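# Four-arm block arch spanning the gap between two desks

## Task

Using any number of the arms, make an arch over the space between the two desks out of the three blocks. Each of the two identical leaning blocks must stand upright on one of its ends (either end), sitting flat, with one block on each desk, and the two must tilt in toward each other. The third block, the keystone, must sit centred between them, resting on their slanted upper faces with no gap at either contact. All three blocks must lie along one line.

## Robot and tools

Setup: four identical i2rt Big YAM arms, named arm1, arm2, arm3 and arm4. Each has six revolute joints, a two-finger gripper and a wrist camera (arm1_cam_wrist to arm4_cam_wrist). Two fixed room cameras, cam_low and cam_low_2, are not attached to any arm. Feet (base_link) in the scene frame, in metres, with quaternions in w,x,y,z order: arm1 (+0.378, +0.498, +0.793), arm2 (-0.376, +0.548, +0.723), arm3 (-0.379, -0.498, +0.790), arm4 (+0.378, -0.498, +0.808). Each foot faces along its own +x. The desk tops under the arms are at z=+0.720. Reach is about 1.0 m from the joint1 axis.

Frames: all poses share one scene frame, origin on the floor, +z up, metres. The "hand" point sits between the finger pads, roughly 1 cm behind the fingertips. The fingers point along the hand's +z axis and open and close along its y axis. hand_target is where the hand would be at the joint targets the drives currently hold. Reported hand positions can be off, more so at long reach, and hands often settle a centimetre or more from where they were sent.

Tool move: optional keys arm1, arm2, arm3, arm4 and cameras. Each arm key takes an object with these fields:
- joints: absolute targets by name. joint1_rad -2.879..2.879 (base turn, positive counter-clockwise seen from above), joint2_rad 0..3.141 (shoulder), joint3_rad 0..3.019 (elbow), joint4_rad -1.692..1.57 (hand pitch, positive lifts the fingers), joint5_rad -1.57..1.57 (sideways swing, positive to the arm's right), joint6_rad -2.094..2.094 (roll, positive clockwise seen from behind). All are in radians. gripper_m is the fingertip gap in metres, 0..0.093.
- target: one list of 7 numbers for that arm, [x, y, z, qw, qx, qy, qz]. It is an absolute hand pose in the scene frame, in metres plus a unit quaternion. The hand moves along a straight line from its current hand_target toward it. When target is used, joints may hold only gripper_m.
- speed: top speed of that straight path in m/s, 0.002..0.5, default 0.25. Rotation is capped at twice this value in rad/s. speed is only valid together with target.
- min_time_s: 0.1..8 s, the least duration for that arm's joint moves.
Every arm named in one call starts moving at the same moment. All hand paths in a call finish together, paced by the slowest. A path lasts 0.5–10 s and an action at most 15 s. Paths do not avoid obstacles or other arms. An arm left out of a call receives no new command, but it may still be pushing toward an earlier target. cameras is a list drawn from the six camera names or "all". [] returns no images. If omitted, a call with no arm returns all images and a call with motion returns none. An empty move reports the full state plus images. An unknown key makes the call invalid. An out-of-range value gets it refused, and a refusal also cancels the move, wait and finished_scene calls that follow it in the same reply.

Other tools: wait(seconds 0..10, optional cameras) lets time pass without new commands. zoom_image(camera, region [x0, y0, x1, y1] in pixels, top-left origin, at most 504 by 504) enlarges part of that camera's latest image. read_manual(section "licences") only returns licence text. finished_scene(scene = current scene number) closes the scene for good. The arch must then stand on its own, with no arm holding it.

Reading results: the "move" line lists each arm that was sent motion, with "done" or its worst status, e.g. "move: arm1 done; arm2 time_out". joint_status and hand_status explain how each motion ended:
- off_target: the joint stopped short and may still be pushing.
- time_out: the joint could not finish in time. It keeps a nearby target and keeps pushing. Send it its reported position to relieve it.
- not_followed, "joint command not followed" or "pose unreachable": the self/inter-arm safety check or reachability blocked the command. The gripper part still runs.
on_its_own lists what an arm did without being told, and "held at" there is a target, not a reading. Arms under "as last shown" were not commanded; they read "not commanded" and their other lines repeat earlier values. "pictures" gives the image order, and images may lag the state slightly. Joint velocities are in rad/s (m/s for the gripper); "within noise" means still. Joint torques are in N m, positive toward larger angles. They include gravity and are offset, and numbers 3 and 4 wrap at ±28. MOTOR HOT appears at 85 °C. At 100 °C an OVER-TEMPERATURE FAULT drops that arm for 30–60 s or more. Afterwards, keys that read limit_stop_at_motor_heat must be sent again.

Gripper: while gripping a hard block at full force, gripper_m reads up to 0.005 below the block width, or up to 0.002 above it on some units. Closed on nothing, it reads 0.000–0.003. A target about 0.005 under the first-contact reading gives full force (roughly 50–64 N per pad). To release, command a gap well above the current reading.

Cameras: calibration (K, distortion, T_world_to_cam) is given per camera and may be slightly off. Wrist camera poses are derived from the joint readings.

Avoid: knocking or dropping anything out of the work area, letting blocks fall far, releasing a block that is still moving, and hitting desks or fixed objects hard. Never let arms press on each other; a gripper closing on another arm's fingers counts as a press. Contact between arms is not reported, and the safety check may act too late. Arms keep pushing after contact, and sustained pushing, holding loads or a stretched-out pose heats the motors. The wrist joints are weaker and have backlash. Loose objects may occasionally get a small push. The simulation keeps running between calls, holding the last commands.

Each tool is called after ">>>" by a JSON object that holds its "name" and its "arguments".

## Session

Scene 1 done. Now scene 2.

>>> {"name": "move", "arguments": {}}

>>> {"name": "zoom_image", "arguments": {"camera": "cam_low", "region": [360, 190, 720, 470]}}

>>> {"name": "zoom_image", "arguments": {"camera": "cam_low_2", "region": [100, 230, 600, 450]}}

Scene clock: 0.00 s.
Joint torques (N m): no reading
Motor temperatures (°C): arm1=[26 22 21 23 23 20 19] | arm2=[26 22 25 21 22 24 22] | arm3=[29 21 23 20 20 19 21] | arm4=[26 21 24 19 21 20 24]
Heat: arm1: hottest joint1_rad 26 °C; arm2: hottest joint1_rad 26 °C; arm3: hottest joint1_rad 29 °C; arm4: hottest joint1_rad 26 °C.
Joint velocities: within noise
arm1.joint_positions: joint1_rad=+0.345 joint2_rad=+0.594 joint3_rad=+1.451 joint4_rad=-1.142 joint5_rad=-0.223 joint6_rad=-0.092 gripper_m=+0.09396
arm1.joint_status: not commanded
arm1.hand: x=+0.3087 y=+0.2753 z=+1.4123 quat_wxyz=(-0.372, -0.617, -0.506, +0.474) (m; scene frame)
arm1.hand_target: x=+0.3109 y=+0.2799 z=+1.4270 quat_wxyz=(-0.378, -0.608, -0.502, +0.486) (m; scene frame)
arm1.hand_status: not commanded
arm2.joint_positions: joint1_rad=-0.068 joint2_rad=+0.615 joint3_rad=+1.398 joint4_rad=-1.168 joint5_rad=-0.283 joint6_rad=+0.288 gripper_m=+0.09396
arm2.joint_status: not commanded
arm2.hand: x=-0.1771 y=+0.3860 z=+1.3039 quat_wxyz=(-0.558, -0.390, -0.730, +0.053) (m; scene frame)
arm2.hand_target: x=-0.1792 y=+0.3887 z=+1.3150 quat_wxyz=(-0.568, -0.385, -0.725, +0.057) (m; scene frame)
arm2.hand_status: not commanded
arm3.joint_positions: joint1_rad=+0.182 joint2_rad=+0.626 joint3_rad=+1.429 joint4_rad=-1.523 joint5_rad=-0.094 joint6_rad=+0.348 gripper_m=+0.09396
arm3.joint_status: not commanded
arm3.hand: x=-0.2685 y=-0.3231 z=+1.3094 quat_wxyz=(-0.304, +0.282, -0.865, -0.281) (m; scene frame)
arm3.hand_target: x=-0.2694 y=-0.3244 z=+1.3200 quat_wxyz=(-0.314, +0.281, -0.860, -0.288) (m; scene frame)
arm3.hand_status: not commanded
arm4.joint_positions: joint1_rad=-0.473 joint2_rad=+0.619 joint3_rad=+1.459 joint4_rad=-1.277 joint5_rad=-0.089 joint6_rad=-0.045 gripper_m=+0.09396
arm4.joint_status: not commanded
arm4.hand: x=+0.2849 y=-0.2845 z=+1.3931 quat_wxyz=(-0.288, +0.713, -0.449, -0.454) (m; scene frame)
arm4.hand_target: x=+0.2861 y=-0.2878 z=+1.4057 quat_wxyz=(-0.296, +0.707, -0.445, -0.463) (m; scene frame)
arm4.hand_status: not commanded
pictures: arm1_cam_wrist, arm2_cam_wrist, arm3_cam_wrist, arm4_cam_wrist, cam_low, cam_low_2
camera_calibration:
arm1_cam_wrist: T_world_to_cam=[[-0.979322, 0.201831, -0.0138829, 0.269089], [0.17125, 0.790489, -0.588049, 0.558543], [-0.107712, -0.578267, -0.808706, 1.45809], [0, 0, 0, 1]] pos_world=[0.324928, 0.347335, 1.51136]
arm2_cam_wrist: T_world_to_cam=[[-0.656907, -0.658749, -0.366774, 0.613599], [-0.450242, 0.732933, -0.509992, 0.312301], [0.604777, -0.16988, -0.778065, 1.30729], [0, 0, 0, 1]] pos_world=[-0.246929, 0.397394, 1.40148]
arm3_cam_wrist: T_world_to_cam=[[0.65089, -0.691418, -0.313502, 0.361542], [-0.754319, -0.635628, -0.164254, -0.190854], [-0.085703, 0.343392, -0.935274, 1.43766], [0, 0, 0, 1]] pos_world=[-0.256076, -0.365018, 1.42661]
arm4_cam_wrist: T_world_to_cam=[[0.905002, 0.425223, 0.0124736, -0.154519], [0.378225, -0.790863, -0.481125, 0.340053], [-0.194721, 0.440137, -0.876563, 1.52879], [0, 0, 0, 1]] pos_world=[0.30891, -0.338235, 1.50561]

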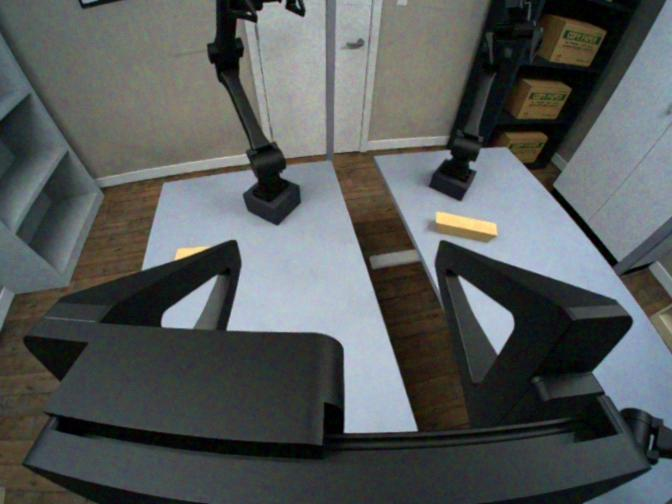

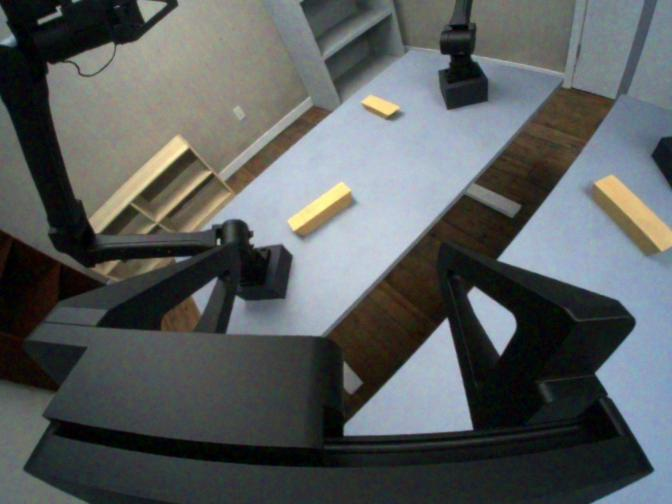

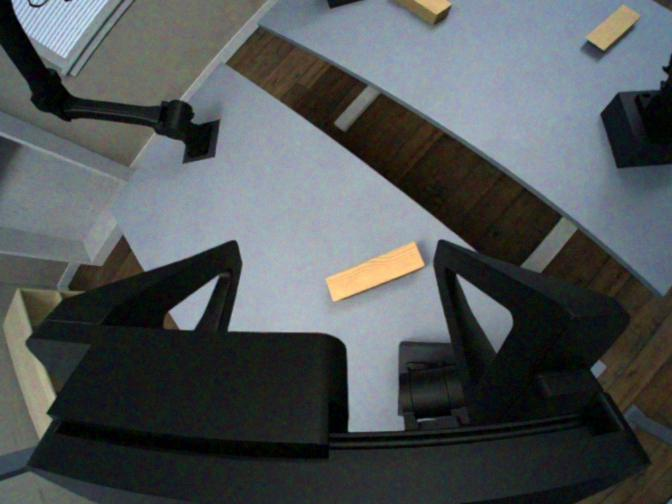

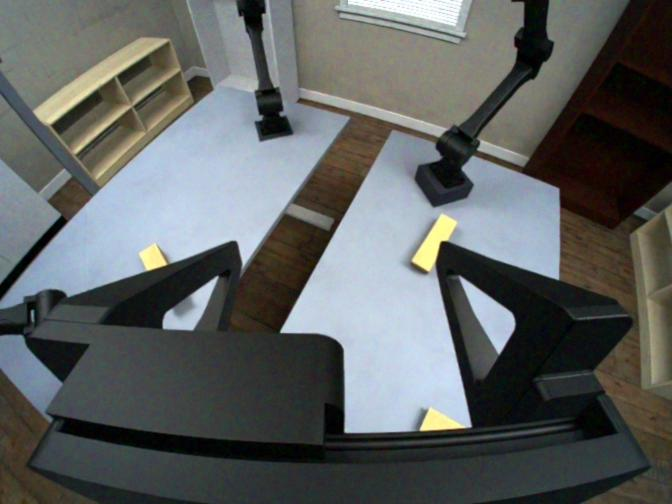

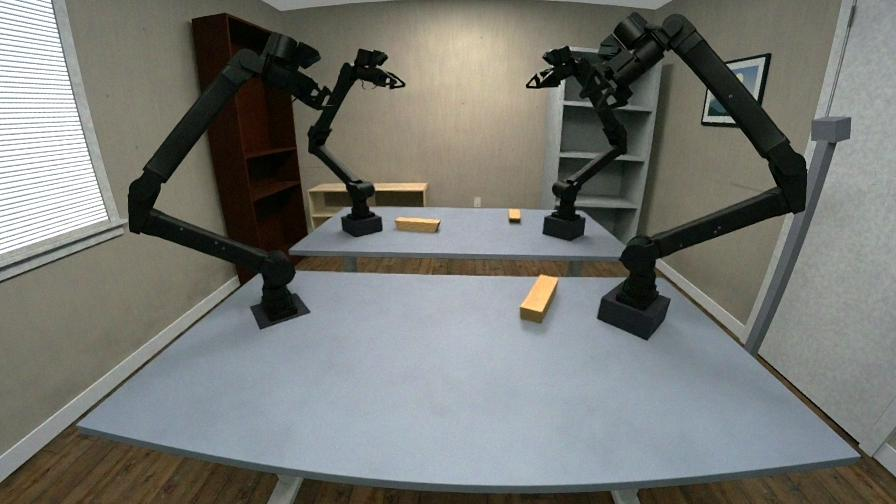

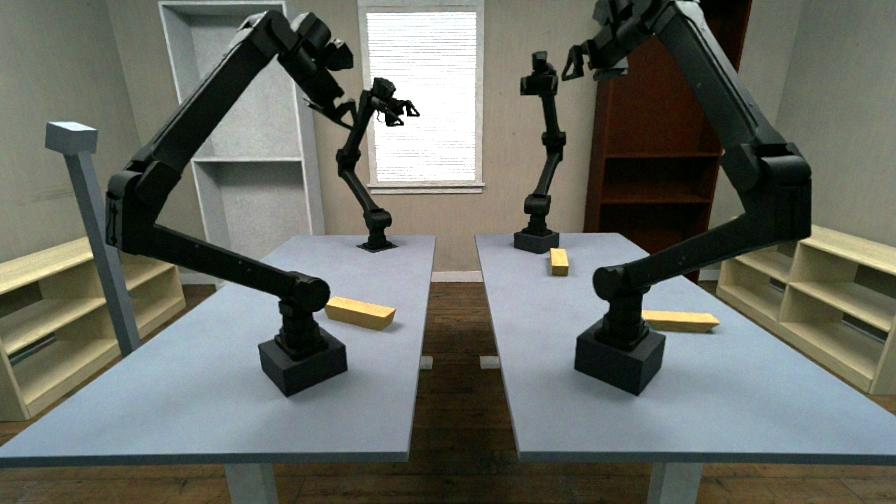

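Scaled by 1.400 from the camera's 896x504 image, which has a finer 1280x720 frame.

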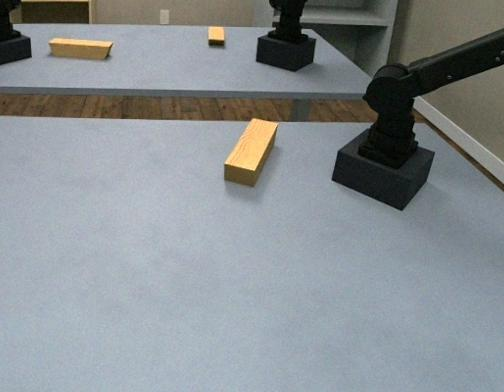

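Scaled by 1.008 from the camera's 896x504 image, which has a finer 1280x720 frame.

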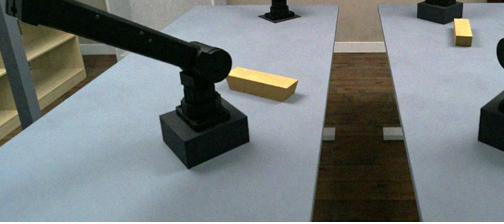

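>>> {"name": "zoom_image", "arguments": {"camera": "cam_low_2", "region": [630, 295, 740, 350]}}

>>> {"name": "zoom_image", "arguments": {"camera": "cam_low_2", "region": [310, 285, 410, 340]}}

>>> {"name": "zoom_image", "arguments": {"camera": "cam_low", "region": [380, 205, 460, 245]}}

>>> {"name": "zoom_image", "arguments": {"camera": "cam_low_2", "region": [530, 240, 590, 285]}}

>>> {"name": "zoom_image", "arguments": {"camera": "arm2_cam_wrist", "region": [270, 80, 420, 250]}}

>>> {"name": "zoom_image", "arguments": {"camera": "arm3_cam_wrist", "region": [310, 220, 440, 320]}}

Scaled by 4.582 from the camera's 896x504 image, which has a finer 1280x720 frame.

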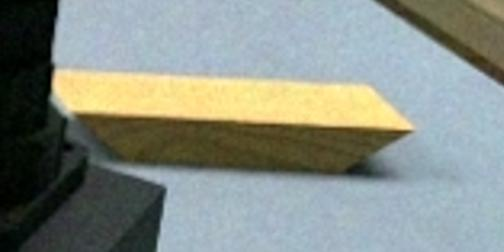

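Scaled by 5.040 from the camera's 896x504 image, which has a finer 1280x720 frame.

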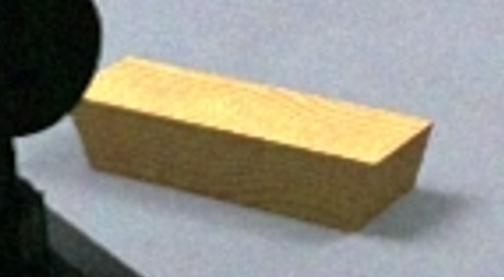

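Scaled by 6.300 from the camera's 896x504 image, which has a finer 1280x720 frame.

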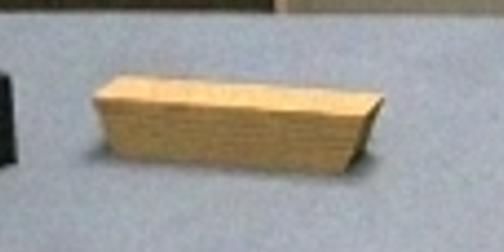

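Scaled by 8.400 from the camera's 896x504 image, which has a finer 1280x720 frame.

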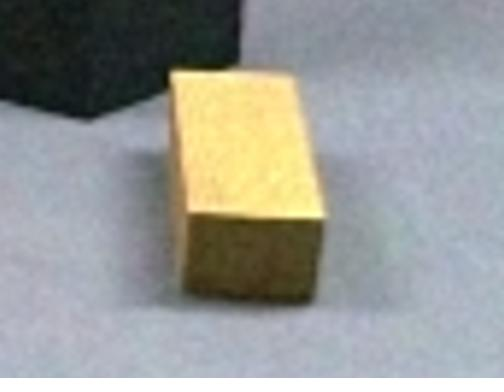

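Scaled by 2.965 from the camera's 672x504 image, which has a finer 960x720 frame.

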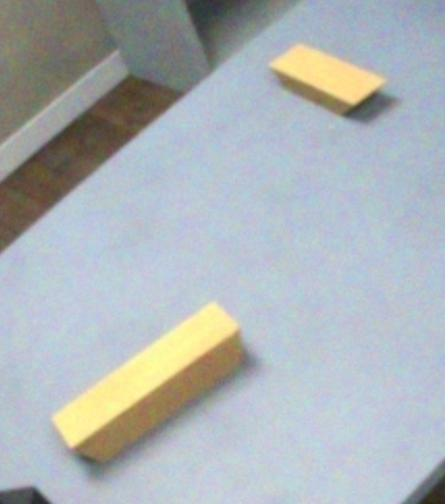

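Scaled by 3.877 from the camera's 672x504 image, which has a finer 960x720 frame.

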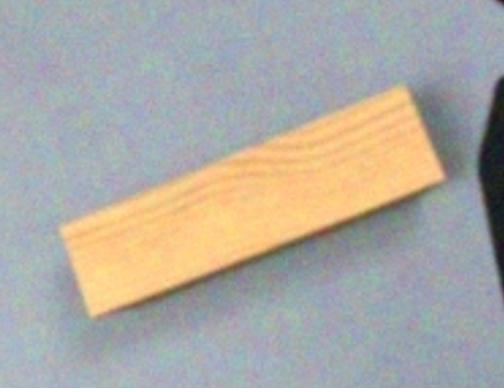

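>>> {"name": "move", "arguments": {"cameras": ["all"]}}

Scene clock: 12.73 s.
Joint torques (N m): arm1=[0.03 1.96 11.92 1.61 -0.09 -0.05] | arm2=[-1.14 3.72 9.99 1.54 -0.07 -0.09] | arm3=[1.2 2.78 8.79 1.18 -0.02 0.15] | arm4=[1.79 0.26 8.96 2.47 -0.04 0]
Motor temperatures (°C): arm1=[26 22 22 23 23 20 19] | arm2=[26 22 28 21 22 24 22] | arm3=[29 21 24 20 20 19 21] | arm4=[26 21 25 19 21 20 23]
Heat: arm1: hottest joint1_rad 26 °C; arm2: hottest joint3_rad 28 °C; arm3: hottest joint1_rad 29 °C; arm4: hottest joint1_rad 26 °C.
Joint velocities: within noise
arm1.joint_positions: joint1_rad=+0.345 joint2_rad=+0.594 joint3_rad=+1.451 joint4_rad=-1.142 joint5_rad=-0.223 joint6_rad=-0.092 gripper_m=+0.09396
arm1.joint_status: not commanded
arm1.hand: x=+0.3087 y=+0.2753 z=+1.4123 quat_wxyz=(-0.372, -0.617, -0.506, +0.474) (m; scene frame)
arm1.hand_target: x=+0.3109 y=+0.2799 z=+1.4270 quat_wxyz=(-0.378, -0.608, -0.502, +0.486) (m; scene frame)
arm1.hand_status: not commanded
arm2.joint_positions: joint1_rad=-0.068 joint2_rad=+0.615 joint3_rad=+1.398 joint4_rad=-1.168 joint5_rad=-0.283 joint6_rad=+0.288 gripper_m=+0.09396
arm2.joint_status: not commanded
arm2.hand: x=-0.1771 y=+0.3860 z=+1.3039 quat_wxyz=(-0.558, -0.390, -0.730, +0.053) (m; scene frame)
arm2.hand_target: x=-0.1792 y=+0.3887 z=+1.3150 quat_wxyz=(-0.568, -0.385, -0.725, +0.057) (m; scene frame)
arm2.hand_status: not commanded
arm3.joint_positions: joint1_rad=+0.182 joint2_rad=+0.626 joint3_rad=+1.429 joint4_rad=-1.523 joint5_rad=-0.094 joint6_rad=+0.348 gripper_m=+0.09396
arm3.joint_status: not commanded
arm3.hand: x=-0.2685 y=-0.3231 z=+1.3094 quat_wxyz=(-0.304, +0.282, -0.865, -0.281) (m; scene frame)
arm3.hand_target: x=-0.2694 y=-0.3244 z=+1.3200 quat_wxyz=(-0.314, +0.281, -0.860, -0.288) (m; scene frame)
arm3.hand_status: not commanded
arm4.joint_positions: joint1_rad=-0.473 joint2_rad=+0.619 joint3_rad=+1.459 joint4_rad=-1.277 joint5_rad=-0.089 joint6_rad=-0.045 gripper_m=+0.09396
arm4.joint_status: not commanded
arm4.hand: x=+0.2849 y=-0.2845 z=+1.3931 quat_wxyz=(-0.288, +0.713, -0.449, -0.454) (m; scene frame)
arm4.hand_target: x=+0.2861 y=-0.2878 z=+1.4057 quat_wxyz=(-0.296, +0.707, -0.445, -0.463) (m; scene frame)
arm4.hand_status: not commanded
pictures: arm1_cam_wrist, arm2_cam_wrist, arm3_cam_wrist, arm4_cam_wrist, cam_low, cam_low_2
camera_calibration:
arm1_cam_wrist: T_world_to_cam=[[-0.979322, 0.201831, -0.0138829, 0.269089], [0.17125, 0.790489, -0.588049, 0.558543], [-0.107712, -0.578267, -0.808706, 1.45809], [0, 0, 0, 1]] pos_world=[0.324928, 0.347335, 1.51136]
arm2_cam_wrist: T_world_to_cam=[[-0.656907, -0.658749, -0.366774, 0.613599], [-0.450242, 0.732933, -0.509992, 0.312301], [0.604777, -0.16988, -0.778065, 1.30729], [0, 0, 0, 1]] pos_world=[-0.246929, 0.397394, 1.40148]
arm3_cam_wrist: T_world_to_cam=[[0.65089, -0.691418, -0.313502, 0.361542], [-0.754319, -0.635628, -0.164254, -0.190854], [-0.085703, 0.343392, -0.935274, 1.43766], [0, 0, 0, 1]] pos_world=[-0.256076, -0.365018, 1.42661]
arm4_cam_wrist: T_world_to_cam=[[0.905002, 0.425223, 0.0124736, -0.154519], [0.378225, -0.790863, -0.481125, 0.340053], [-0.194721, 0.440137, -0.876563, 1.52879], [0, 0, 0, 1]] pos_world=[0.30891, -0.338235, 1.50561]

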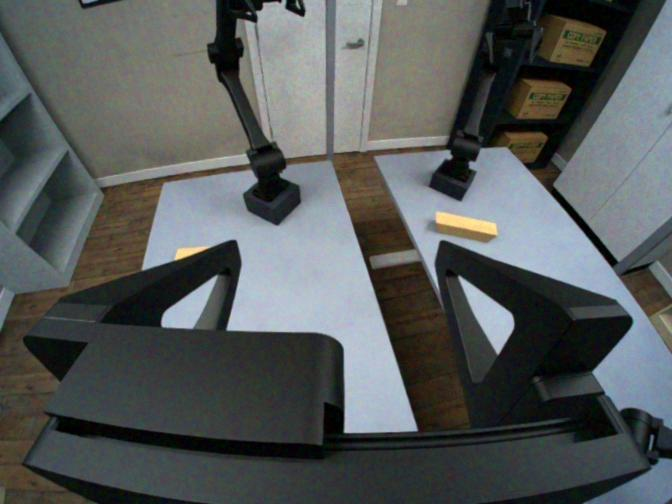

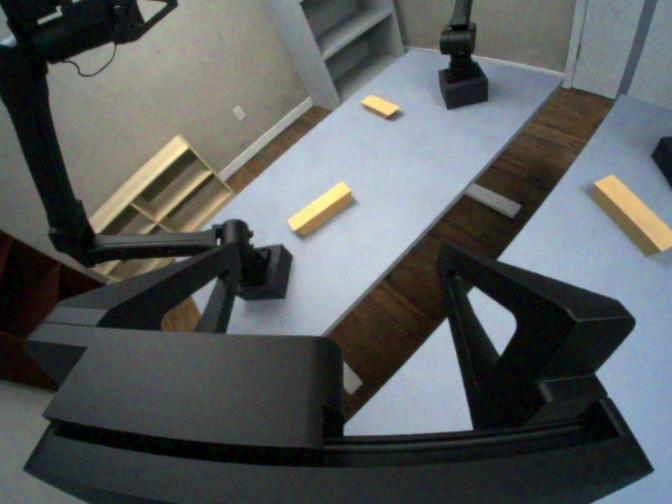

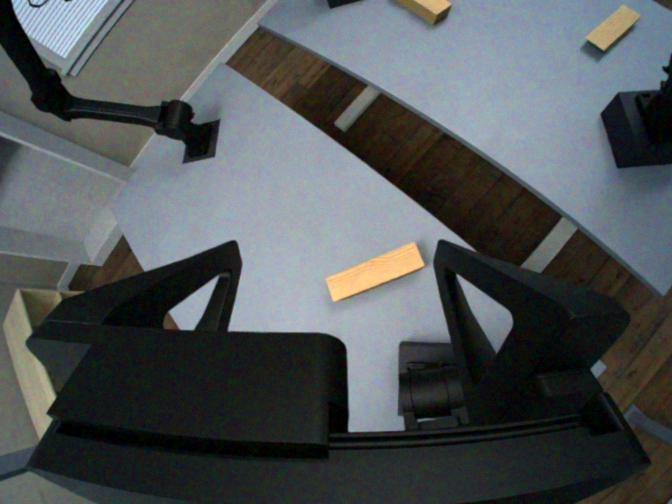

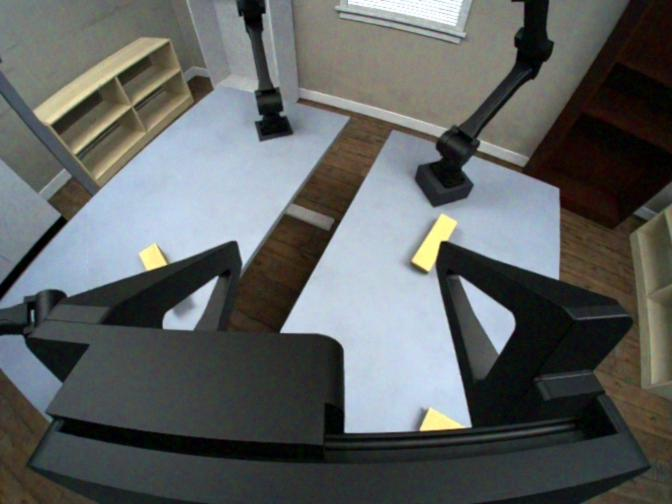

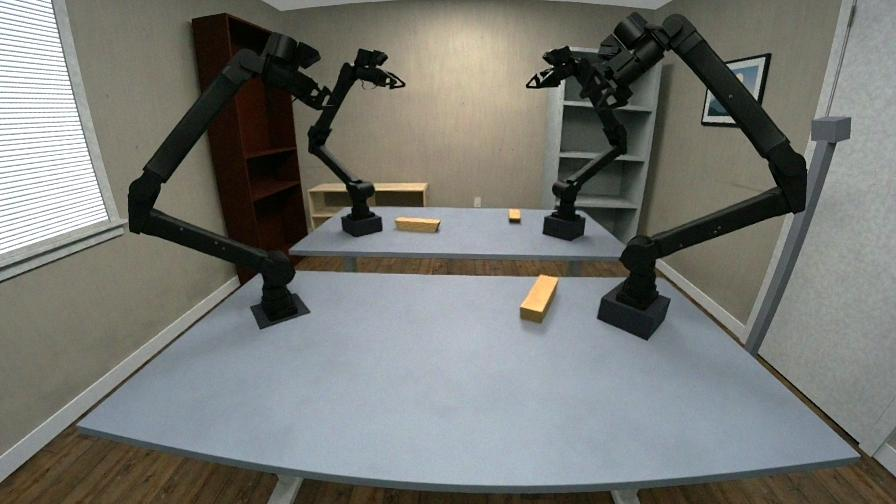

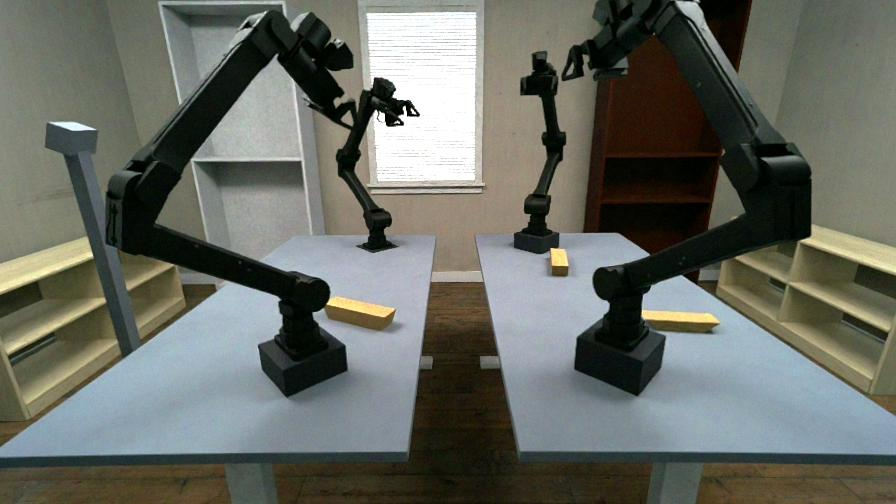

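>>> {"name": "zoom_image", "arguments": {"camera": "arm2_cam_wrist", "region": [270, 80, 430, 250]}}

>>> {"name": "zoom_image", "arguments": {"camera": "arm4_cam_wrist", "region": [390, 200, 490, 290]}}

>>> {"name": "zoom_image", "arguments": {"camera": "arm3_cam_wrist", "region": [310, 220, 450, 320]}}

Scaled by 2.965 from the camera's 672x504 image, which has a finer 960x720 frame.

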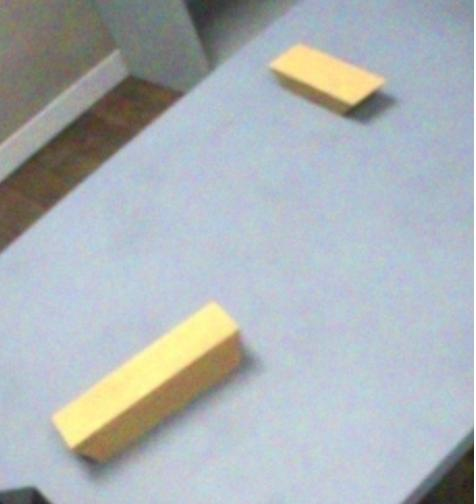

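Scaled by 5.040 from the camera's 672x504 image, which has a finer 960x720 frame.

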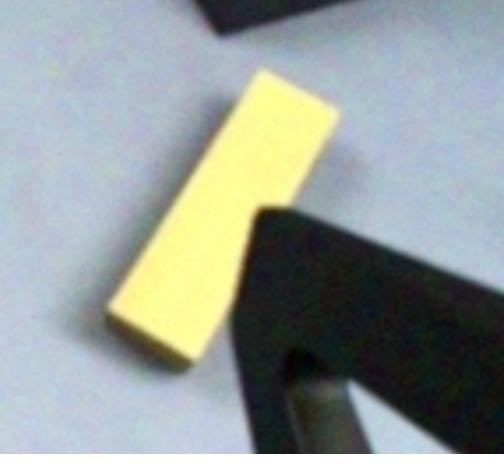

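Scaled by 3.600 from the camera's 672x504 image, which has a finer 960x720 frame.

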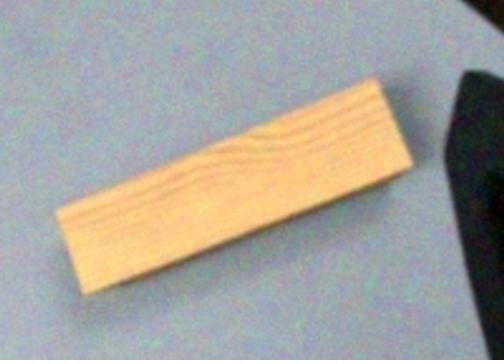

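>>> {"name": "zoom_image", "arguments": {"camera": "arm4_cam_wrist", "region": [400, 380, 490, 450]}}

>>> {"name": "zoom_image", "arguments": {"camera": "cam_low_2", "region": [620, 290, 740, 350]}}

>>> {"name": "zoom_image", "arguments": {"camera": "cam_low", "region": [380, 200, 560, 330]}}

Scaled by 5.600 from the camera's 672x504 image, which has a finer 960x720 frame.

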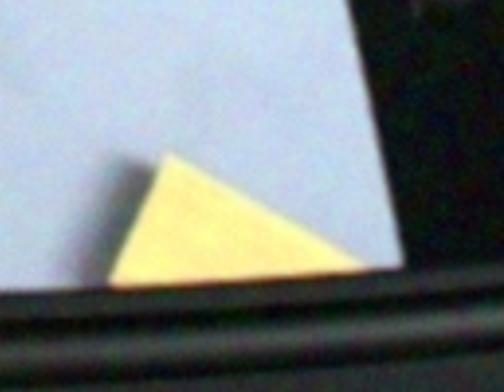

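Scaled by 4.200 from the camera's 896x504 image, which has a finer 1280x720 frame.

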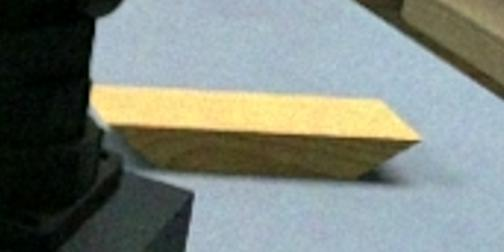

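Scaled by 2.800 from the camera's 896x504 image, which has a finer 1280x720 frame.

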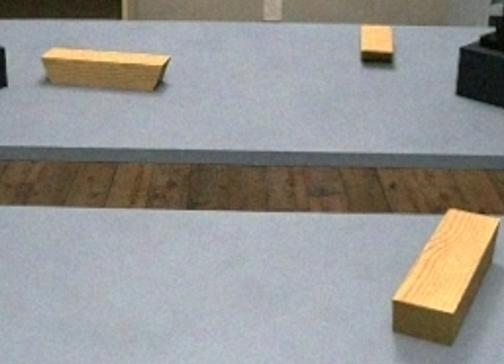

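>>> {"name": "move", "arguments": {"arm1": {"joints": {"joint1_rad": 0.829, "joint2_rad": 1.501, "joint3_rad": 0.928, "joint4_rad": -1.255, "joint5_rad": -0.04, "joint6_rad": 0.2, "gripper_m": 0.093}, "min_time_s": 3}, "arm3": {"joints": {"joint1_rad": 0.258, "joint2_rad": 1.201, "joint3_rad": 0.656, "joint4_rad": -1.035, "joint5_rad": -0.275, "joint6_rad": 1.475, "gripper_m": 0.093}, "min_time_s": 3}, "arm4": {"joints": {"joint1_rad": -1.70, "joint2_rad": 1.318, "joint3_rad": 0.747, "joint4_rad": -0.98, "joint5_rad": 0.0, "joint6_rad": 0.83, "gripper_m": 0.093}, "min_time_s": 3}, "cameras": ["arm1_cam_wrist", "arm3_cam_wrist", "arm4_cam_wrist"]}}

Scene clock: 49.70 s.
Joint torques (N m): arm1=[1.14 -8 8.35 -0.79 0.06 0.04] | arm2=[-1.03 3.6 9.92 1.59 -0.07 -0.09] | arm3=[2.49 -4.42 6.69 -0.02 -0.26 0.29] | arm4=[1.08 -8.7 7.84 1.06 0.11 0.1]
Motor temperatures (°C): arm1=[26 22 25 23 23 20 19] | arm2=[25 22 33 22 22 24 22] | arm3=[29 21 27 20 20 19 21] | arm4=[26 21 29 19 21 20 23]
Heat: arm1: hottest joint1_rad 26 °C; arm2: hottest joint3_rad 33 °C; arm3: hottest joint1_rad 29 °C; arm4: hottest joint3_rad 29 °C.
move: arm1 done; arm3 done; arm4 done
Joint velocities: within noise
arm1.joint_positions: joint1_rad=+0.818 joint2_rad=+1.498 joint3_rad=+0.930 joint4_rad=-1.235 joint5_rad=-0.043 joint6_rad=+0.192 gripper_m=+0.09312
arm1.joint_status: all done
arm1.hand: x=+0.3918 y=+0.1713 z=+0.8606 quat_wxyz=(+0.074, -0.761, -0.638, -0.091) (m; scene frame)
arm1.hand_target: x=+0.3948 y=+0.1748 z=+0.8598 quat_wxyz=(+0.082, -0.760, -0.638, -0.094) (m; scene frame)
arm1.hand_status: not commanded
arm2: as last shown
arm3.joint_positions: joint1_rad=+0.242 joint2_rad=+1.194 joint3_rad=+0.663 joint4_rad=-1.044 joint5_rad=-0.271 joint6_rad=+1.456 gripper_m=+0.09308
arm3.joint_status: all done
arm3.hand: x=-0.2680 y=-0.2432 z=+0.8628 quat_wxyz=(+0.128, -0.226, -0.965, -0.044) (m; scene frame)
arm3.hand_target: x=-0.2730 y=-0.2421 z=+0.8589 quat_wxyz=(+0.131, -0.226, -0.964, -0.041) (m; scene frame)
arm3.hand_status: not commanded
arm4.joint_positions: joint1_rad=-1.691 joint2_rad=+1.311 joint3_rad=+0.741 joint4_rad=-0.995 joint5_rad=-0.009 joint6_rad=+0.817 gripper_m=+0.09312
arm4.joint_status: all done
arm4.hand: x=+0.6168 y=-0.2959 z=+0.8680 quat_wxyz=(+0.001, -0.060, -0.998, -0.005) (m; scene frame)
arm4.hand_target: x=+0.6235 y=-0.2943 z=+0.8679 quat_wxyz=(-0.005, -0.070, -0.997, -0.010) (m; scene frame)
arm4.hand_status: not commanded
pictures: arm1_cam_wrist, arm3_cam_wrist, arm4_cam_wrist
camera_calibration:
arm1_cam_wrist: T_world_to_cam=[[-0.977991, 0.208218, -0.0133777, 0.361727], [0.119067, 0.609604, 0.783713, -0.827052], [0.171338, 0.764871, -0.620979, 0.459882], [0, 0, 0, 1]] pos_world=[0.373445, 0.0771053, 0.938587]
arm3_cam_wrist: T_world_to_cam=[[-0.450834, -0.892479, -0.0151547, -0.325102], [-0.560267, 0.269719, 0.783168, -0.758352], [-0.694874, 0.361569, -0.621625, 0.563067], [0, 0, 0, 1]] pos_world=[-0.180187, -0.289193, 0.939007]
arm4_cam_wrist: T_world_to_cam=[[-0.113094, -0.993582, -0.00212988, -0.222719], [-0.800157, 0.0898059, 0.593029, 0.00800121], [-0.589032, 0.068772, -0.805178, 1.20952], [0, 0, 0, 1]] pos_world=[0.693658, -0.305189, 0.968657]

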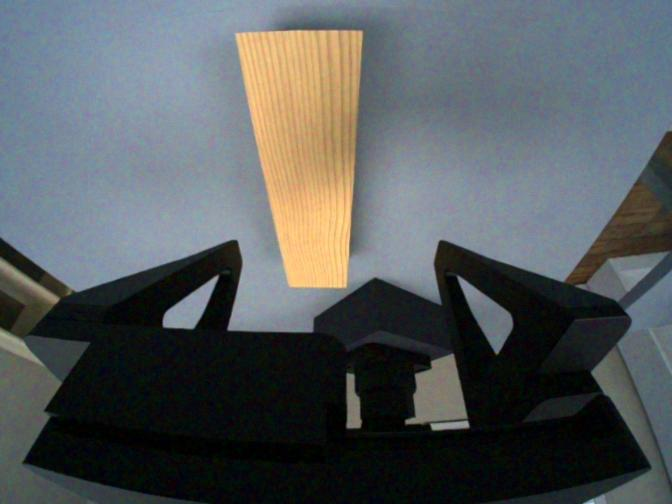

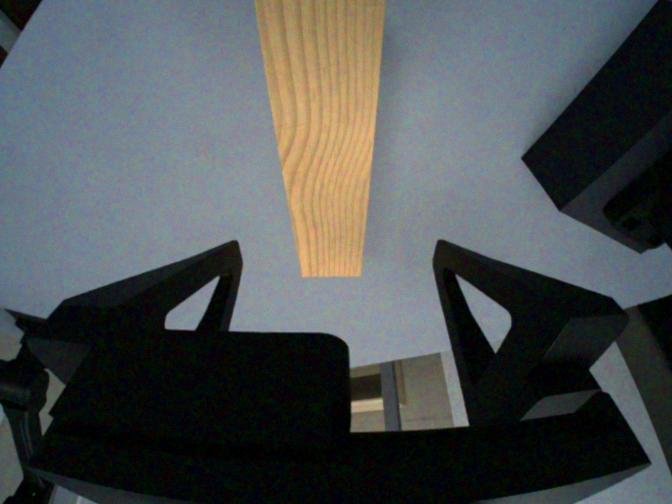

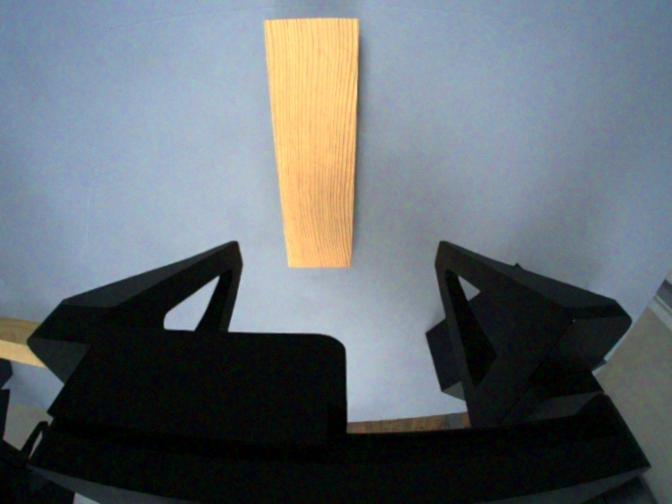

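>>> {"name": "move", "arguments": {"arm1": {"joints": {"joint1_rad": 0.898, "joint2_rad": 1.607, "joint3_rad": 0.82, "joint4_rad": -1.022, "joint5_rad": -0.084, "joint6_rad": 0.272}, "min_time_s": 1.5}, "arm3": {"joints": {"joint1_rad": 0.342, "joint2_rad": 1.389, "joint3_rad": 0.593, "joint4_rad": -0.781, "joint5_rad": -0.247, "joint6_rad": 1.555}, "min_time_s": 1.5}, "arm4": {"joints": {"joint1_rad": -1.652, "joint2_rad": 1.524, "joint3_rad": 0.699, "joint4_rad": -0.733, "joint5_rad": 0.012, "joint6_rad": 0.864}, "min_time_s": 1.5}, "cameras": ["arm1_cam_wrist", "arm3_cam_wrist", "arm4_cam_wrist"]}}

Scene clock: 71.73 s.
Joint torques (N m): arm1=[1.26 -7.65 6.67 -0.03 -0.2 0.04] | arm2=[-0.97 3.55 9.98 1.57 -0.08 -0.09] | arm3=[2.2 -5.6 5.16 0.13 0.08 0.28] | arm4=[2.78 -9.82 6.26 1.06 0.17 0.11]
Motor temperatures (°C): arm1=[26 22 25 23 23 20 19] | arm2=[25 22 34 22 22 24 22] | arm3=[29 21 28 20 20 19 21] | arm4=[26 22 29 19 21 20 23]
Heat: arm1: hottest joint1_rad 26 °C; arm2: hottest joint3_rad 34 °C; arm3: hottest joint1_rad 29 °C; arm4: hottest joint3_rad 29 °C.
move: arm1 done; arm3 done; arm4 done
Joint velocities: within noise
arm1.joint_positions: joint1_rad=+0.884 joint2_rad=+1.598 joint3_rad=+0.825 joint4_rad=-1.031 joint5_rad=-0.080 joint6_rad=+0.261 gripper_m=+0.09312
arm1.joint_status: all done
arm1.hand: x=+0.4193 y=+0.1840 z=+0.7939 quat_wxyz=(+0.070, -0.763, -0.635, -0.101) (m; scene frame)
arm1.hand_target: x=+0.4241 y=+0.1862 z=+0.7899 quat_wxyz=(+0.072, -0.761, -0.636, -0.103) (m; scene frame)
arm1.hand_status: not commanded
arm2: as last shown
arm3.joint_positions: joint1_rad=+0.328 joint2_rad=+1.379 joint3_rad=+0.601 joint4_rad=-0.792 joint5_rad=-0.251 joint6_rad=+1.541 gripper_m=+0.09308
arm3.joint_status: all done
arm3.hand: x=-0.2804 y=-0.2236 z=+0.7948 quat_wxyz=(+0.121, -0.227, -0.966, -0.032) (m; scene frame)
arm3.hand_target: x=-0.2853 y=-0.2250 z=+0.7898 quat_wxyz=(+0.121, -0.227, -0.966, -0.026) (m; scene frame)
arm3.hand_status: not commanded
arm4.joint_positions: joint1_rad=-1.664 joint2_rad=+1.512 joint3_rad=+0.696 joint4_rad=-0.749 joint5_rad=+0.010 joint6_rad=+0.851 gripper_m=+0.09312
arm4.joint_status: all done
arm4.hand: x=+0.6265 y=-0.2802 z=+0.7945 quat_wxyz=(-0.006, -0.063, -0.998, +0.001) (m; scene frame)
arm4.hand_target: x=+0.6265 y=-0.2755 z=+0.7914 quat_wxyz=(-0.008, -0.063, -0.998, +0.000) (m; scene frame)
arm4.hand_status: not commanded
pictures: arm1_cam_wrist, arm3_cam_wrist, arm4_cam_wrist
camera_calibration:
arm1_cam_wrist: T_world_to_cam=[[-0.975705, 0.216873, -0.0310844, 0.396653], [0.108955, 0.603411, 0.789952, -0.78541], [0.190076, 0.767373, -0.61238, 0.388832], [0, 0, 0, 1]] pos_world=[0.398684, 0.0895221, 0.870879]
arm3_cam_wrist: T_world_to_cam=[[-0.44887, -0.893589, 0.0038674, -0.329067], [-0.567316, 0.288314, 0.77138, -0.70568], [-0.690411, 0.344055, -0.636363, 0.514129], [0, 0, 0, 1]] pos_world=[-0.193091, -0.267482, 0.872792]
arm4_cam_wrist: T_world_to_cam=[[-0.119498, -0.992782, 0.0102524, -0.211793], [-0.806413, 0.103079, 0.582299, 0.0740001], [-0.579153, 0.0613157, -0.81291, 1.15286], [0, 0, 0, 1]] pos_world=[0.702051, -0.288581, 0.896257]

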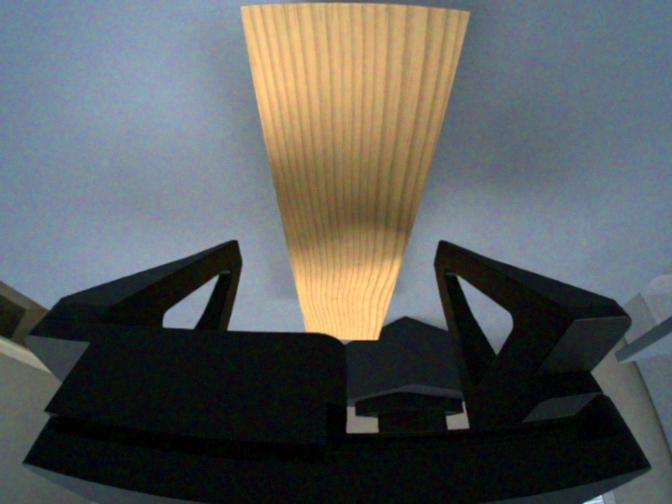

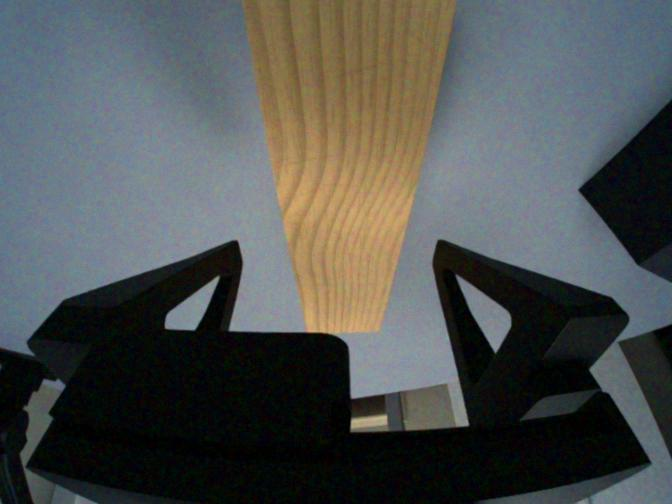

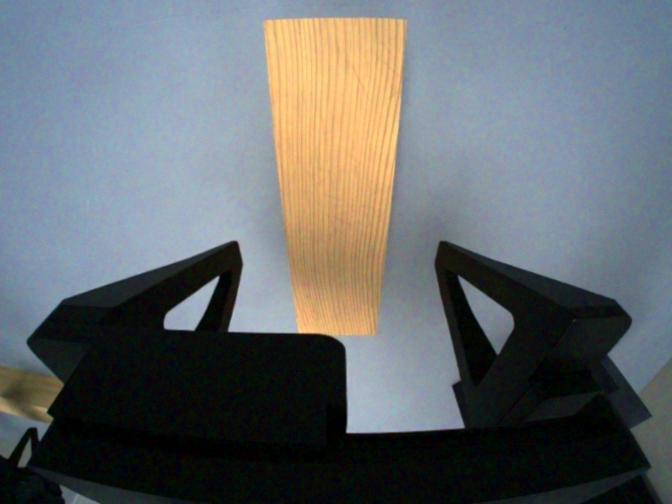

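>>> {"name": "move", "arguments": {"arm1": {"joints": {"joint2_rad": 1.683, "joint3_rad": 0.7475, "joint4_rad": -0.891, "joint5_rad": -0.066}, "min_time_s": 1.5}, "arm3": {"joints": {"joint2_rad": 1.521, "joint3_rad": 0.55, "joint4_rad": -0.6145, "joint5_rad": -0.275}, "min_time_s": 1.5}, "arm4": {"joints": {"joint2_rad": 1.669, "joint3_rad": 0.667, "joint4_rad": -0.563}, "min_time_s": 1.5}, "cameras": ["arm1_cam_wrist", "arm3_cam_wrist", "arm4_cam_wrist"]}}

Scene clock: 83.13 s.
Joint torques (N m): arm1=[1.26 -7.71 5.45 -0.05 0.07 0.04] | arm2=[-1.03 3.55 9.98 1.61 -0.08 -0.09] | arm3=[1.85 -6.12 4.19 0.02 -0.26 0.29] | arm4=[2.73 -10.52 5 1.06 0.17 0.12]
Motor temperatures (°C): arm1=[26 23 26 23 23 20 19] | arm2=[25 22 35 22 22 24 22] | arm3=[29 21 28 20 20 19 21] | arm4=[26 22 29 19 21 20 23]
Heat: arm1: hottest joint1_rad 26 °C; arm2: hottest joint3_rad 35 °C; arm3: hottest joint1_rad 29 °C; arm4: hottest joint3_rad 29 °C.
move: arm1 done; arm3 done; arm4 done
Joint velocities: within noise
arm1.joint_positions: joint1_rad=+0.884 joint2_rad=+1.674 joint3_rad=+0.753 joint4_rad=-0.899 joint5_rad=-0.069 joint6_rad=+0.261 gripper_m=+0.09312
arm1.joint_status: all done
arm1.hand: x=+0.4161 y=+0.2013 z=+0.7506 quat_wxyz=(+0.079, -0.762, -0.635, -0.101) (m; scene frame)
arm1.hand_target: x=+0.4194 y=+0.2042 z=+0.7465 quat_wxyz=(+0.084, -0.760, -0.636, -0.100) (m; scene frame)
arm1.hand_status: not commanded
arm2: as last shown
arm3.joint_positions: joint1_rad=+0.328 joint2_rad=+1.510 joint3_rad=+0.558 joint4_rad=-0.624 joint5_rad=-0.272 joint6_rad=+1.541 gripper_m=+0.09308
arm3.joint_status: all done
arm3.hand: x=-0.2844 y=-0.2232 z=+0.7501 quat_wxyz=(+0.132, -0.227, -0.964, -0.033) (m; scene frame)
arm3.hand_target: x=-0.2907 y=-0.2249 z=+0.7457 quat_wxyz=(+0.136, -0.226, -0.964, -0.027) (m; scene frame)
arm3.hand_status: not commanded
arm4.joint_positions: joint1_rad=-1.664 joint2_rad=+1.655 joint3_rad=+0.666 joint4_rad=-0.577 joint5_rad=+0.010 joint6_rad=+0.851 gripper_m=+0.09312
arm4.joint_status: all done
arm4.hand: x=+0.6278 y=-0.2791 z=+0.7430 quat_wxyz=(-0.005, -0.063, -0.998, +0.002) (m; scene frame)
arm4.hand_target: x=+0.6266 y=-0.2754 z=+0.7390 quat_wxyz=(-0.007, -0.063, -0.998, +0.002) (m; scene frame)
arm4.hand_status: not commanded
pictures: arm1_cam_wrist, arm3_cam_wrist, arm4_cam_wrist
camera_calibration:
arm1_cam_wrist: T_world_to_cam=[[-0.976559, 0.214606, -0.0166458, 0.378354], [0.116651, 0.592636, 0.796978, -0.767496], [0.180901, 0.776355, -0.603778, 0.345218], [0, 0, 0, 1]] pos_world=[0.396564, 0.105638, 0.826411]
arm3_cam_wrist: T_world_to_cam=[[-0.448791, -0.893595, 0.00858606, -0.3338], [-0.550612, 0.284076, 0.784938, -0.67996], [-0.703856, 0.347546, -0.619515, 0.467169], [0, 0, 0, 1]] pos_world=[-0.195381, -0.267484, 0.826011]
arm4_cam_wrist: T_world_to_cam=[[-0.119493, -0.992767, 0.011617, -0.210945], [-0.80567, 0.103797, 0.5832, 0.104047], [-0.580188, 0.0603286, -0.812245, 1.11159], [0, 0, 0, 1]] pos_world=[0.703552, -0.287279, 0.844654]

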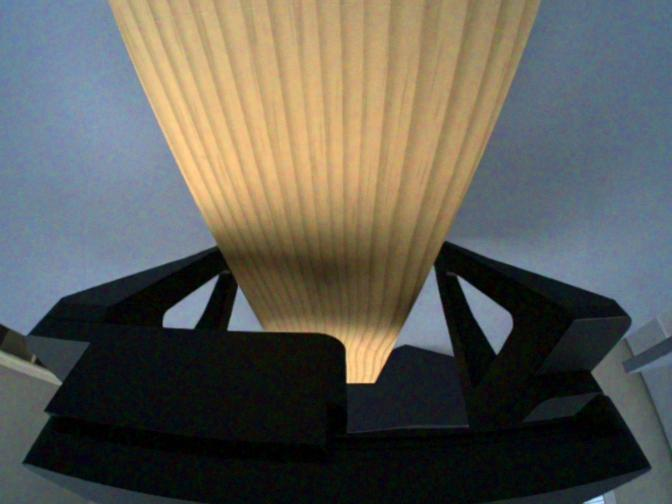

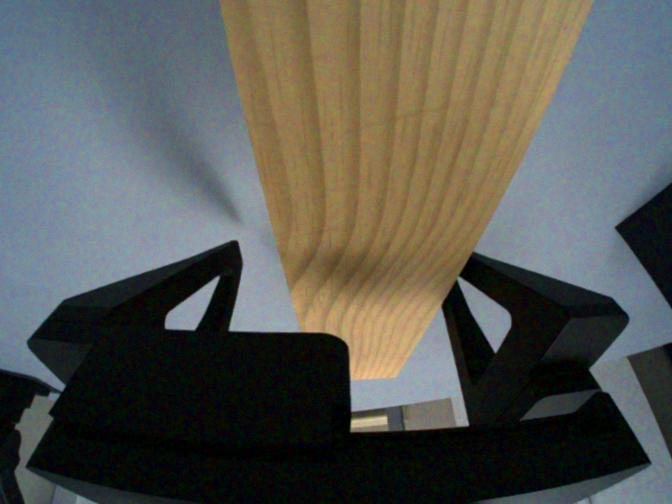

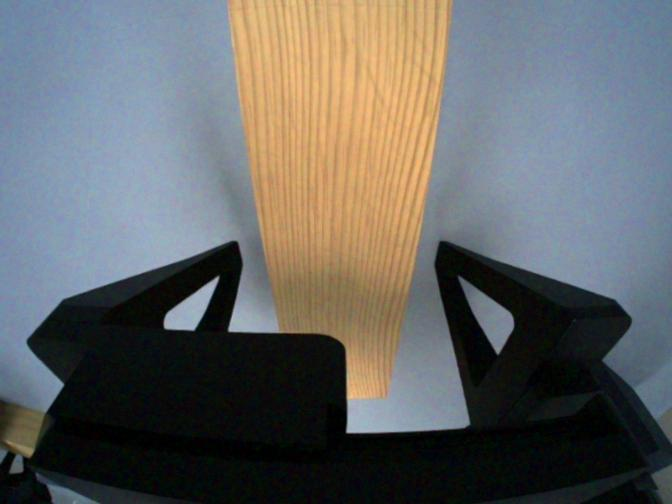

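>>> {"name": "move", "arguments": {"arm1": {"joints": {"joint2_rad": 1.647}, "min_time_s": 1.0}, "arm3": {"joints": {"joint2_rad": 1.476, "joint3_rad": 0.52}, "min_time_s": 1.0}, "arm4": {"joints": {"gripper_m": 0.068}}, "cameras": ["arm3_cam_wrist"]}}

Scene clock: 94.53 s.
Joint torques (N m): arm1=[1.26 -9.99 5.5 -0.08 0.07 0.04] | arm2=[-0.91 3.6 10 1.58 -0.08 -0.08] | arm3=[1.79 -7.65 4.1 -0.02 -0.22 0.26] | arm4=[2.78 -10.46 5.01 1.06 0.17 0.12]
Motor temperatures (°C): arm1=[26 23 25 23 23 20 19] | arm2=[25 22 35 22 22 24 22] | arm3=[29 21 27 20 20 19 21] | arm4=[26 22 29 19 21 20 23]
Heat: arm1: hottest joint1_rad 26 °C; arm2: hottest joint3_rad 35 °C; arm3: hottest joint1_rad 29 °C; arm4: hottest joint3_rad 29 °C.
move: arm1 done; arm3 done; arm4 done
Joint velocities: within noise
arm1.joint_positions: joint1_rad=+0.884 joint2_rad=+1.669 joint3_rad=+0.753 joint4_rad=-0.899 joint5_rad=-0.069 joint6_rad=+0.261 gripper_m=+0.09312
arm1.joint_status: all done
arm1.hand: x=+0.4162 y=+0.2005 z=+0.7517 quat_wxyz=(+0.078, -0.762, -0.635, -0.100) (m; scene frame)
arm1.hand_target: x=+0.4199 y=+0.1981 z=+0.7564 quat_wxyz=(+0.069, -0.761, -0.638, -0.090) (m; scene frame)
arm1.hand_status: not commanded
arm2: as last shown
arm3.joint_positions: joint1_rad=+0.328 joint2_rad=+1.490 joint3_rad=+0.528 joint4_rad=-0.624 joint5_rad=-0.272 joint6_rad=+1.541 gripper_m=+0.09308
arm3.joint_status: all done
arm3.hand: x=-0.2906 y=-0.2348 z=+0.7488 quat_wxyz=(+0.134, -0.227, -0.964, -0.028) (m; scene frame)
arm3.hand_target: x=-0.2949 y=-0.2331 z=+0.7507 quat_wxyz=(+0.134, -0.226, -0.964, -0.034) (m; scene frame)
arm3.hand_status: not commanded
arm4.joint_positions: joint1_rad=-1.664 joint2_rad=+1.655 joint3_rad=+0.666 joint4_rad=-0.577 joint5_rad=+0.010 joint6_rad=+0.851 gripper_m=+0.06812
arm4.joint_status: all done
arm4.hand: x=+0.6278 y=-0.2791 z=+0.7430 quat_wxyz=(-0.005, -0.063, -0.998, +0.002) (m; scene frame)
arm4.hand_target: x=+0.6266 y=-0.2754 z=+0.7390 quat_wxyz=(-0.007, -0.063, -0.998, +0.002) (m; scene frame)
arm4.hand_status: not commanded
pictures: arm3_cam_wrist
camera_calibration:
arm3_cam_wrist: T_world_to_cam=[[-0.448727, -0.893479, 0.0184206, -0.354236], [-0.546948, 0.290875, 0.785009, -0.676443], [-0.706747, 0.34218, -0.61921, 0.463611], [0, 0, 0, 1]] pos_world=[-0.201278, -0.27838, 0.824612]

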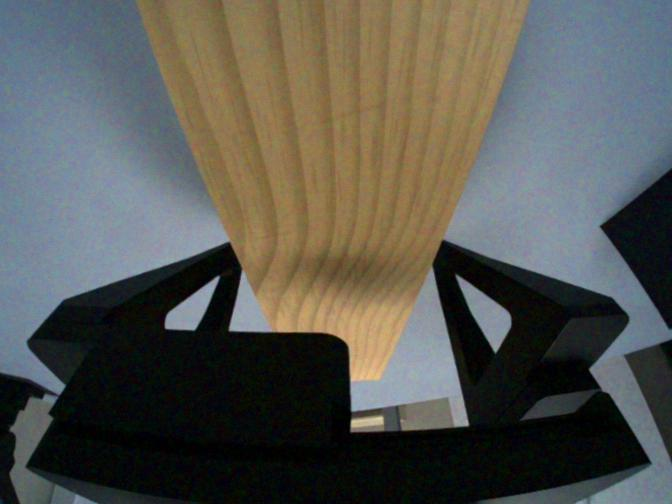

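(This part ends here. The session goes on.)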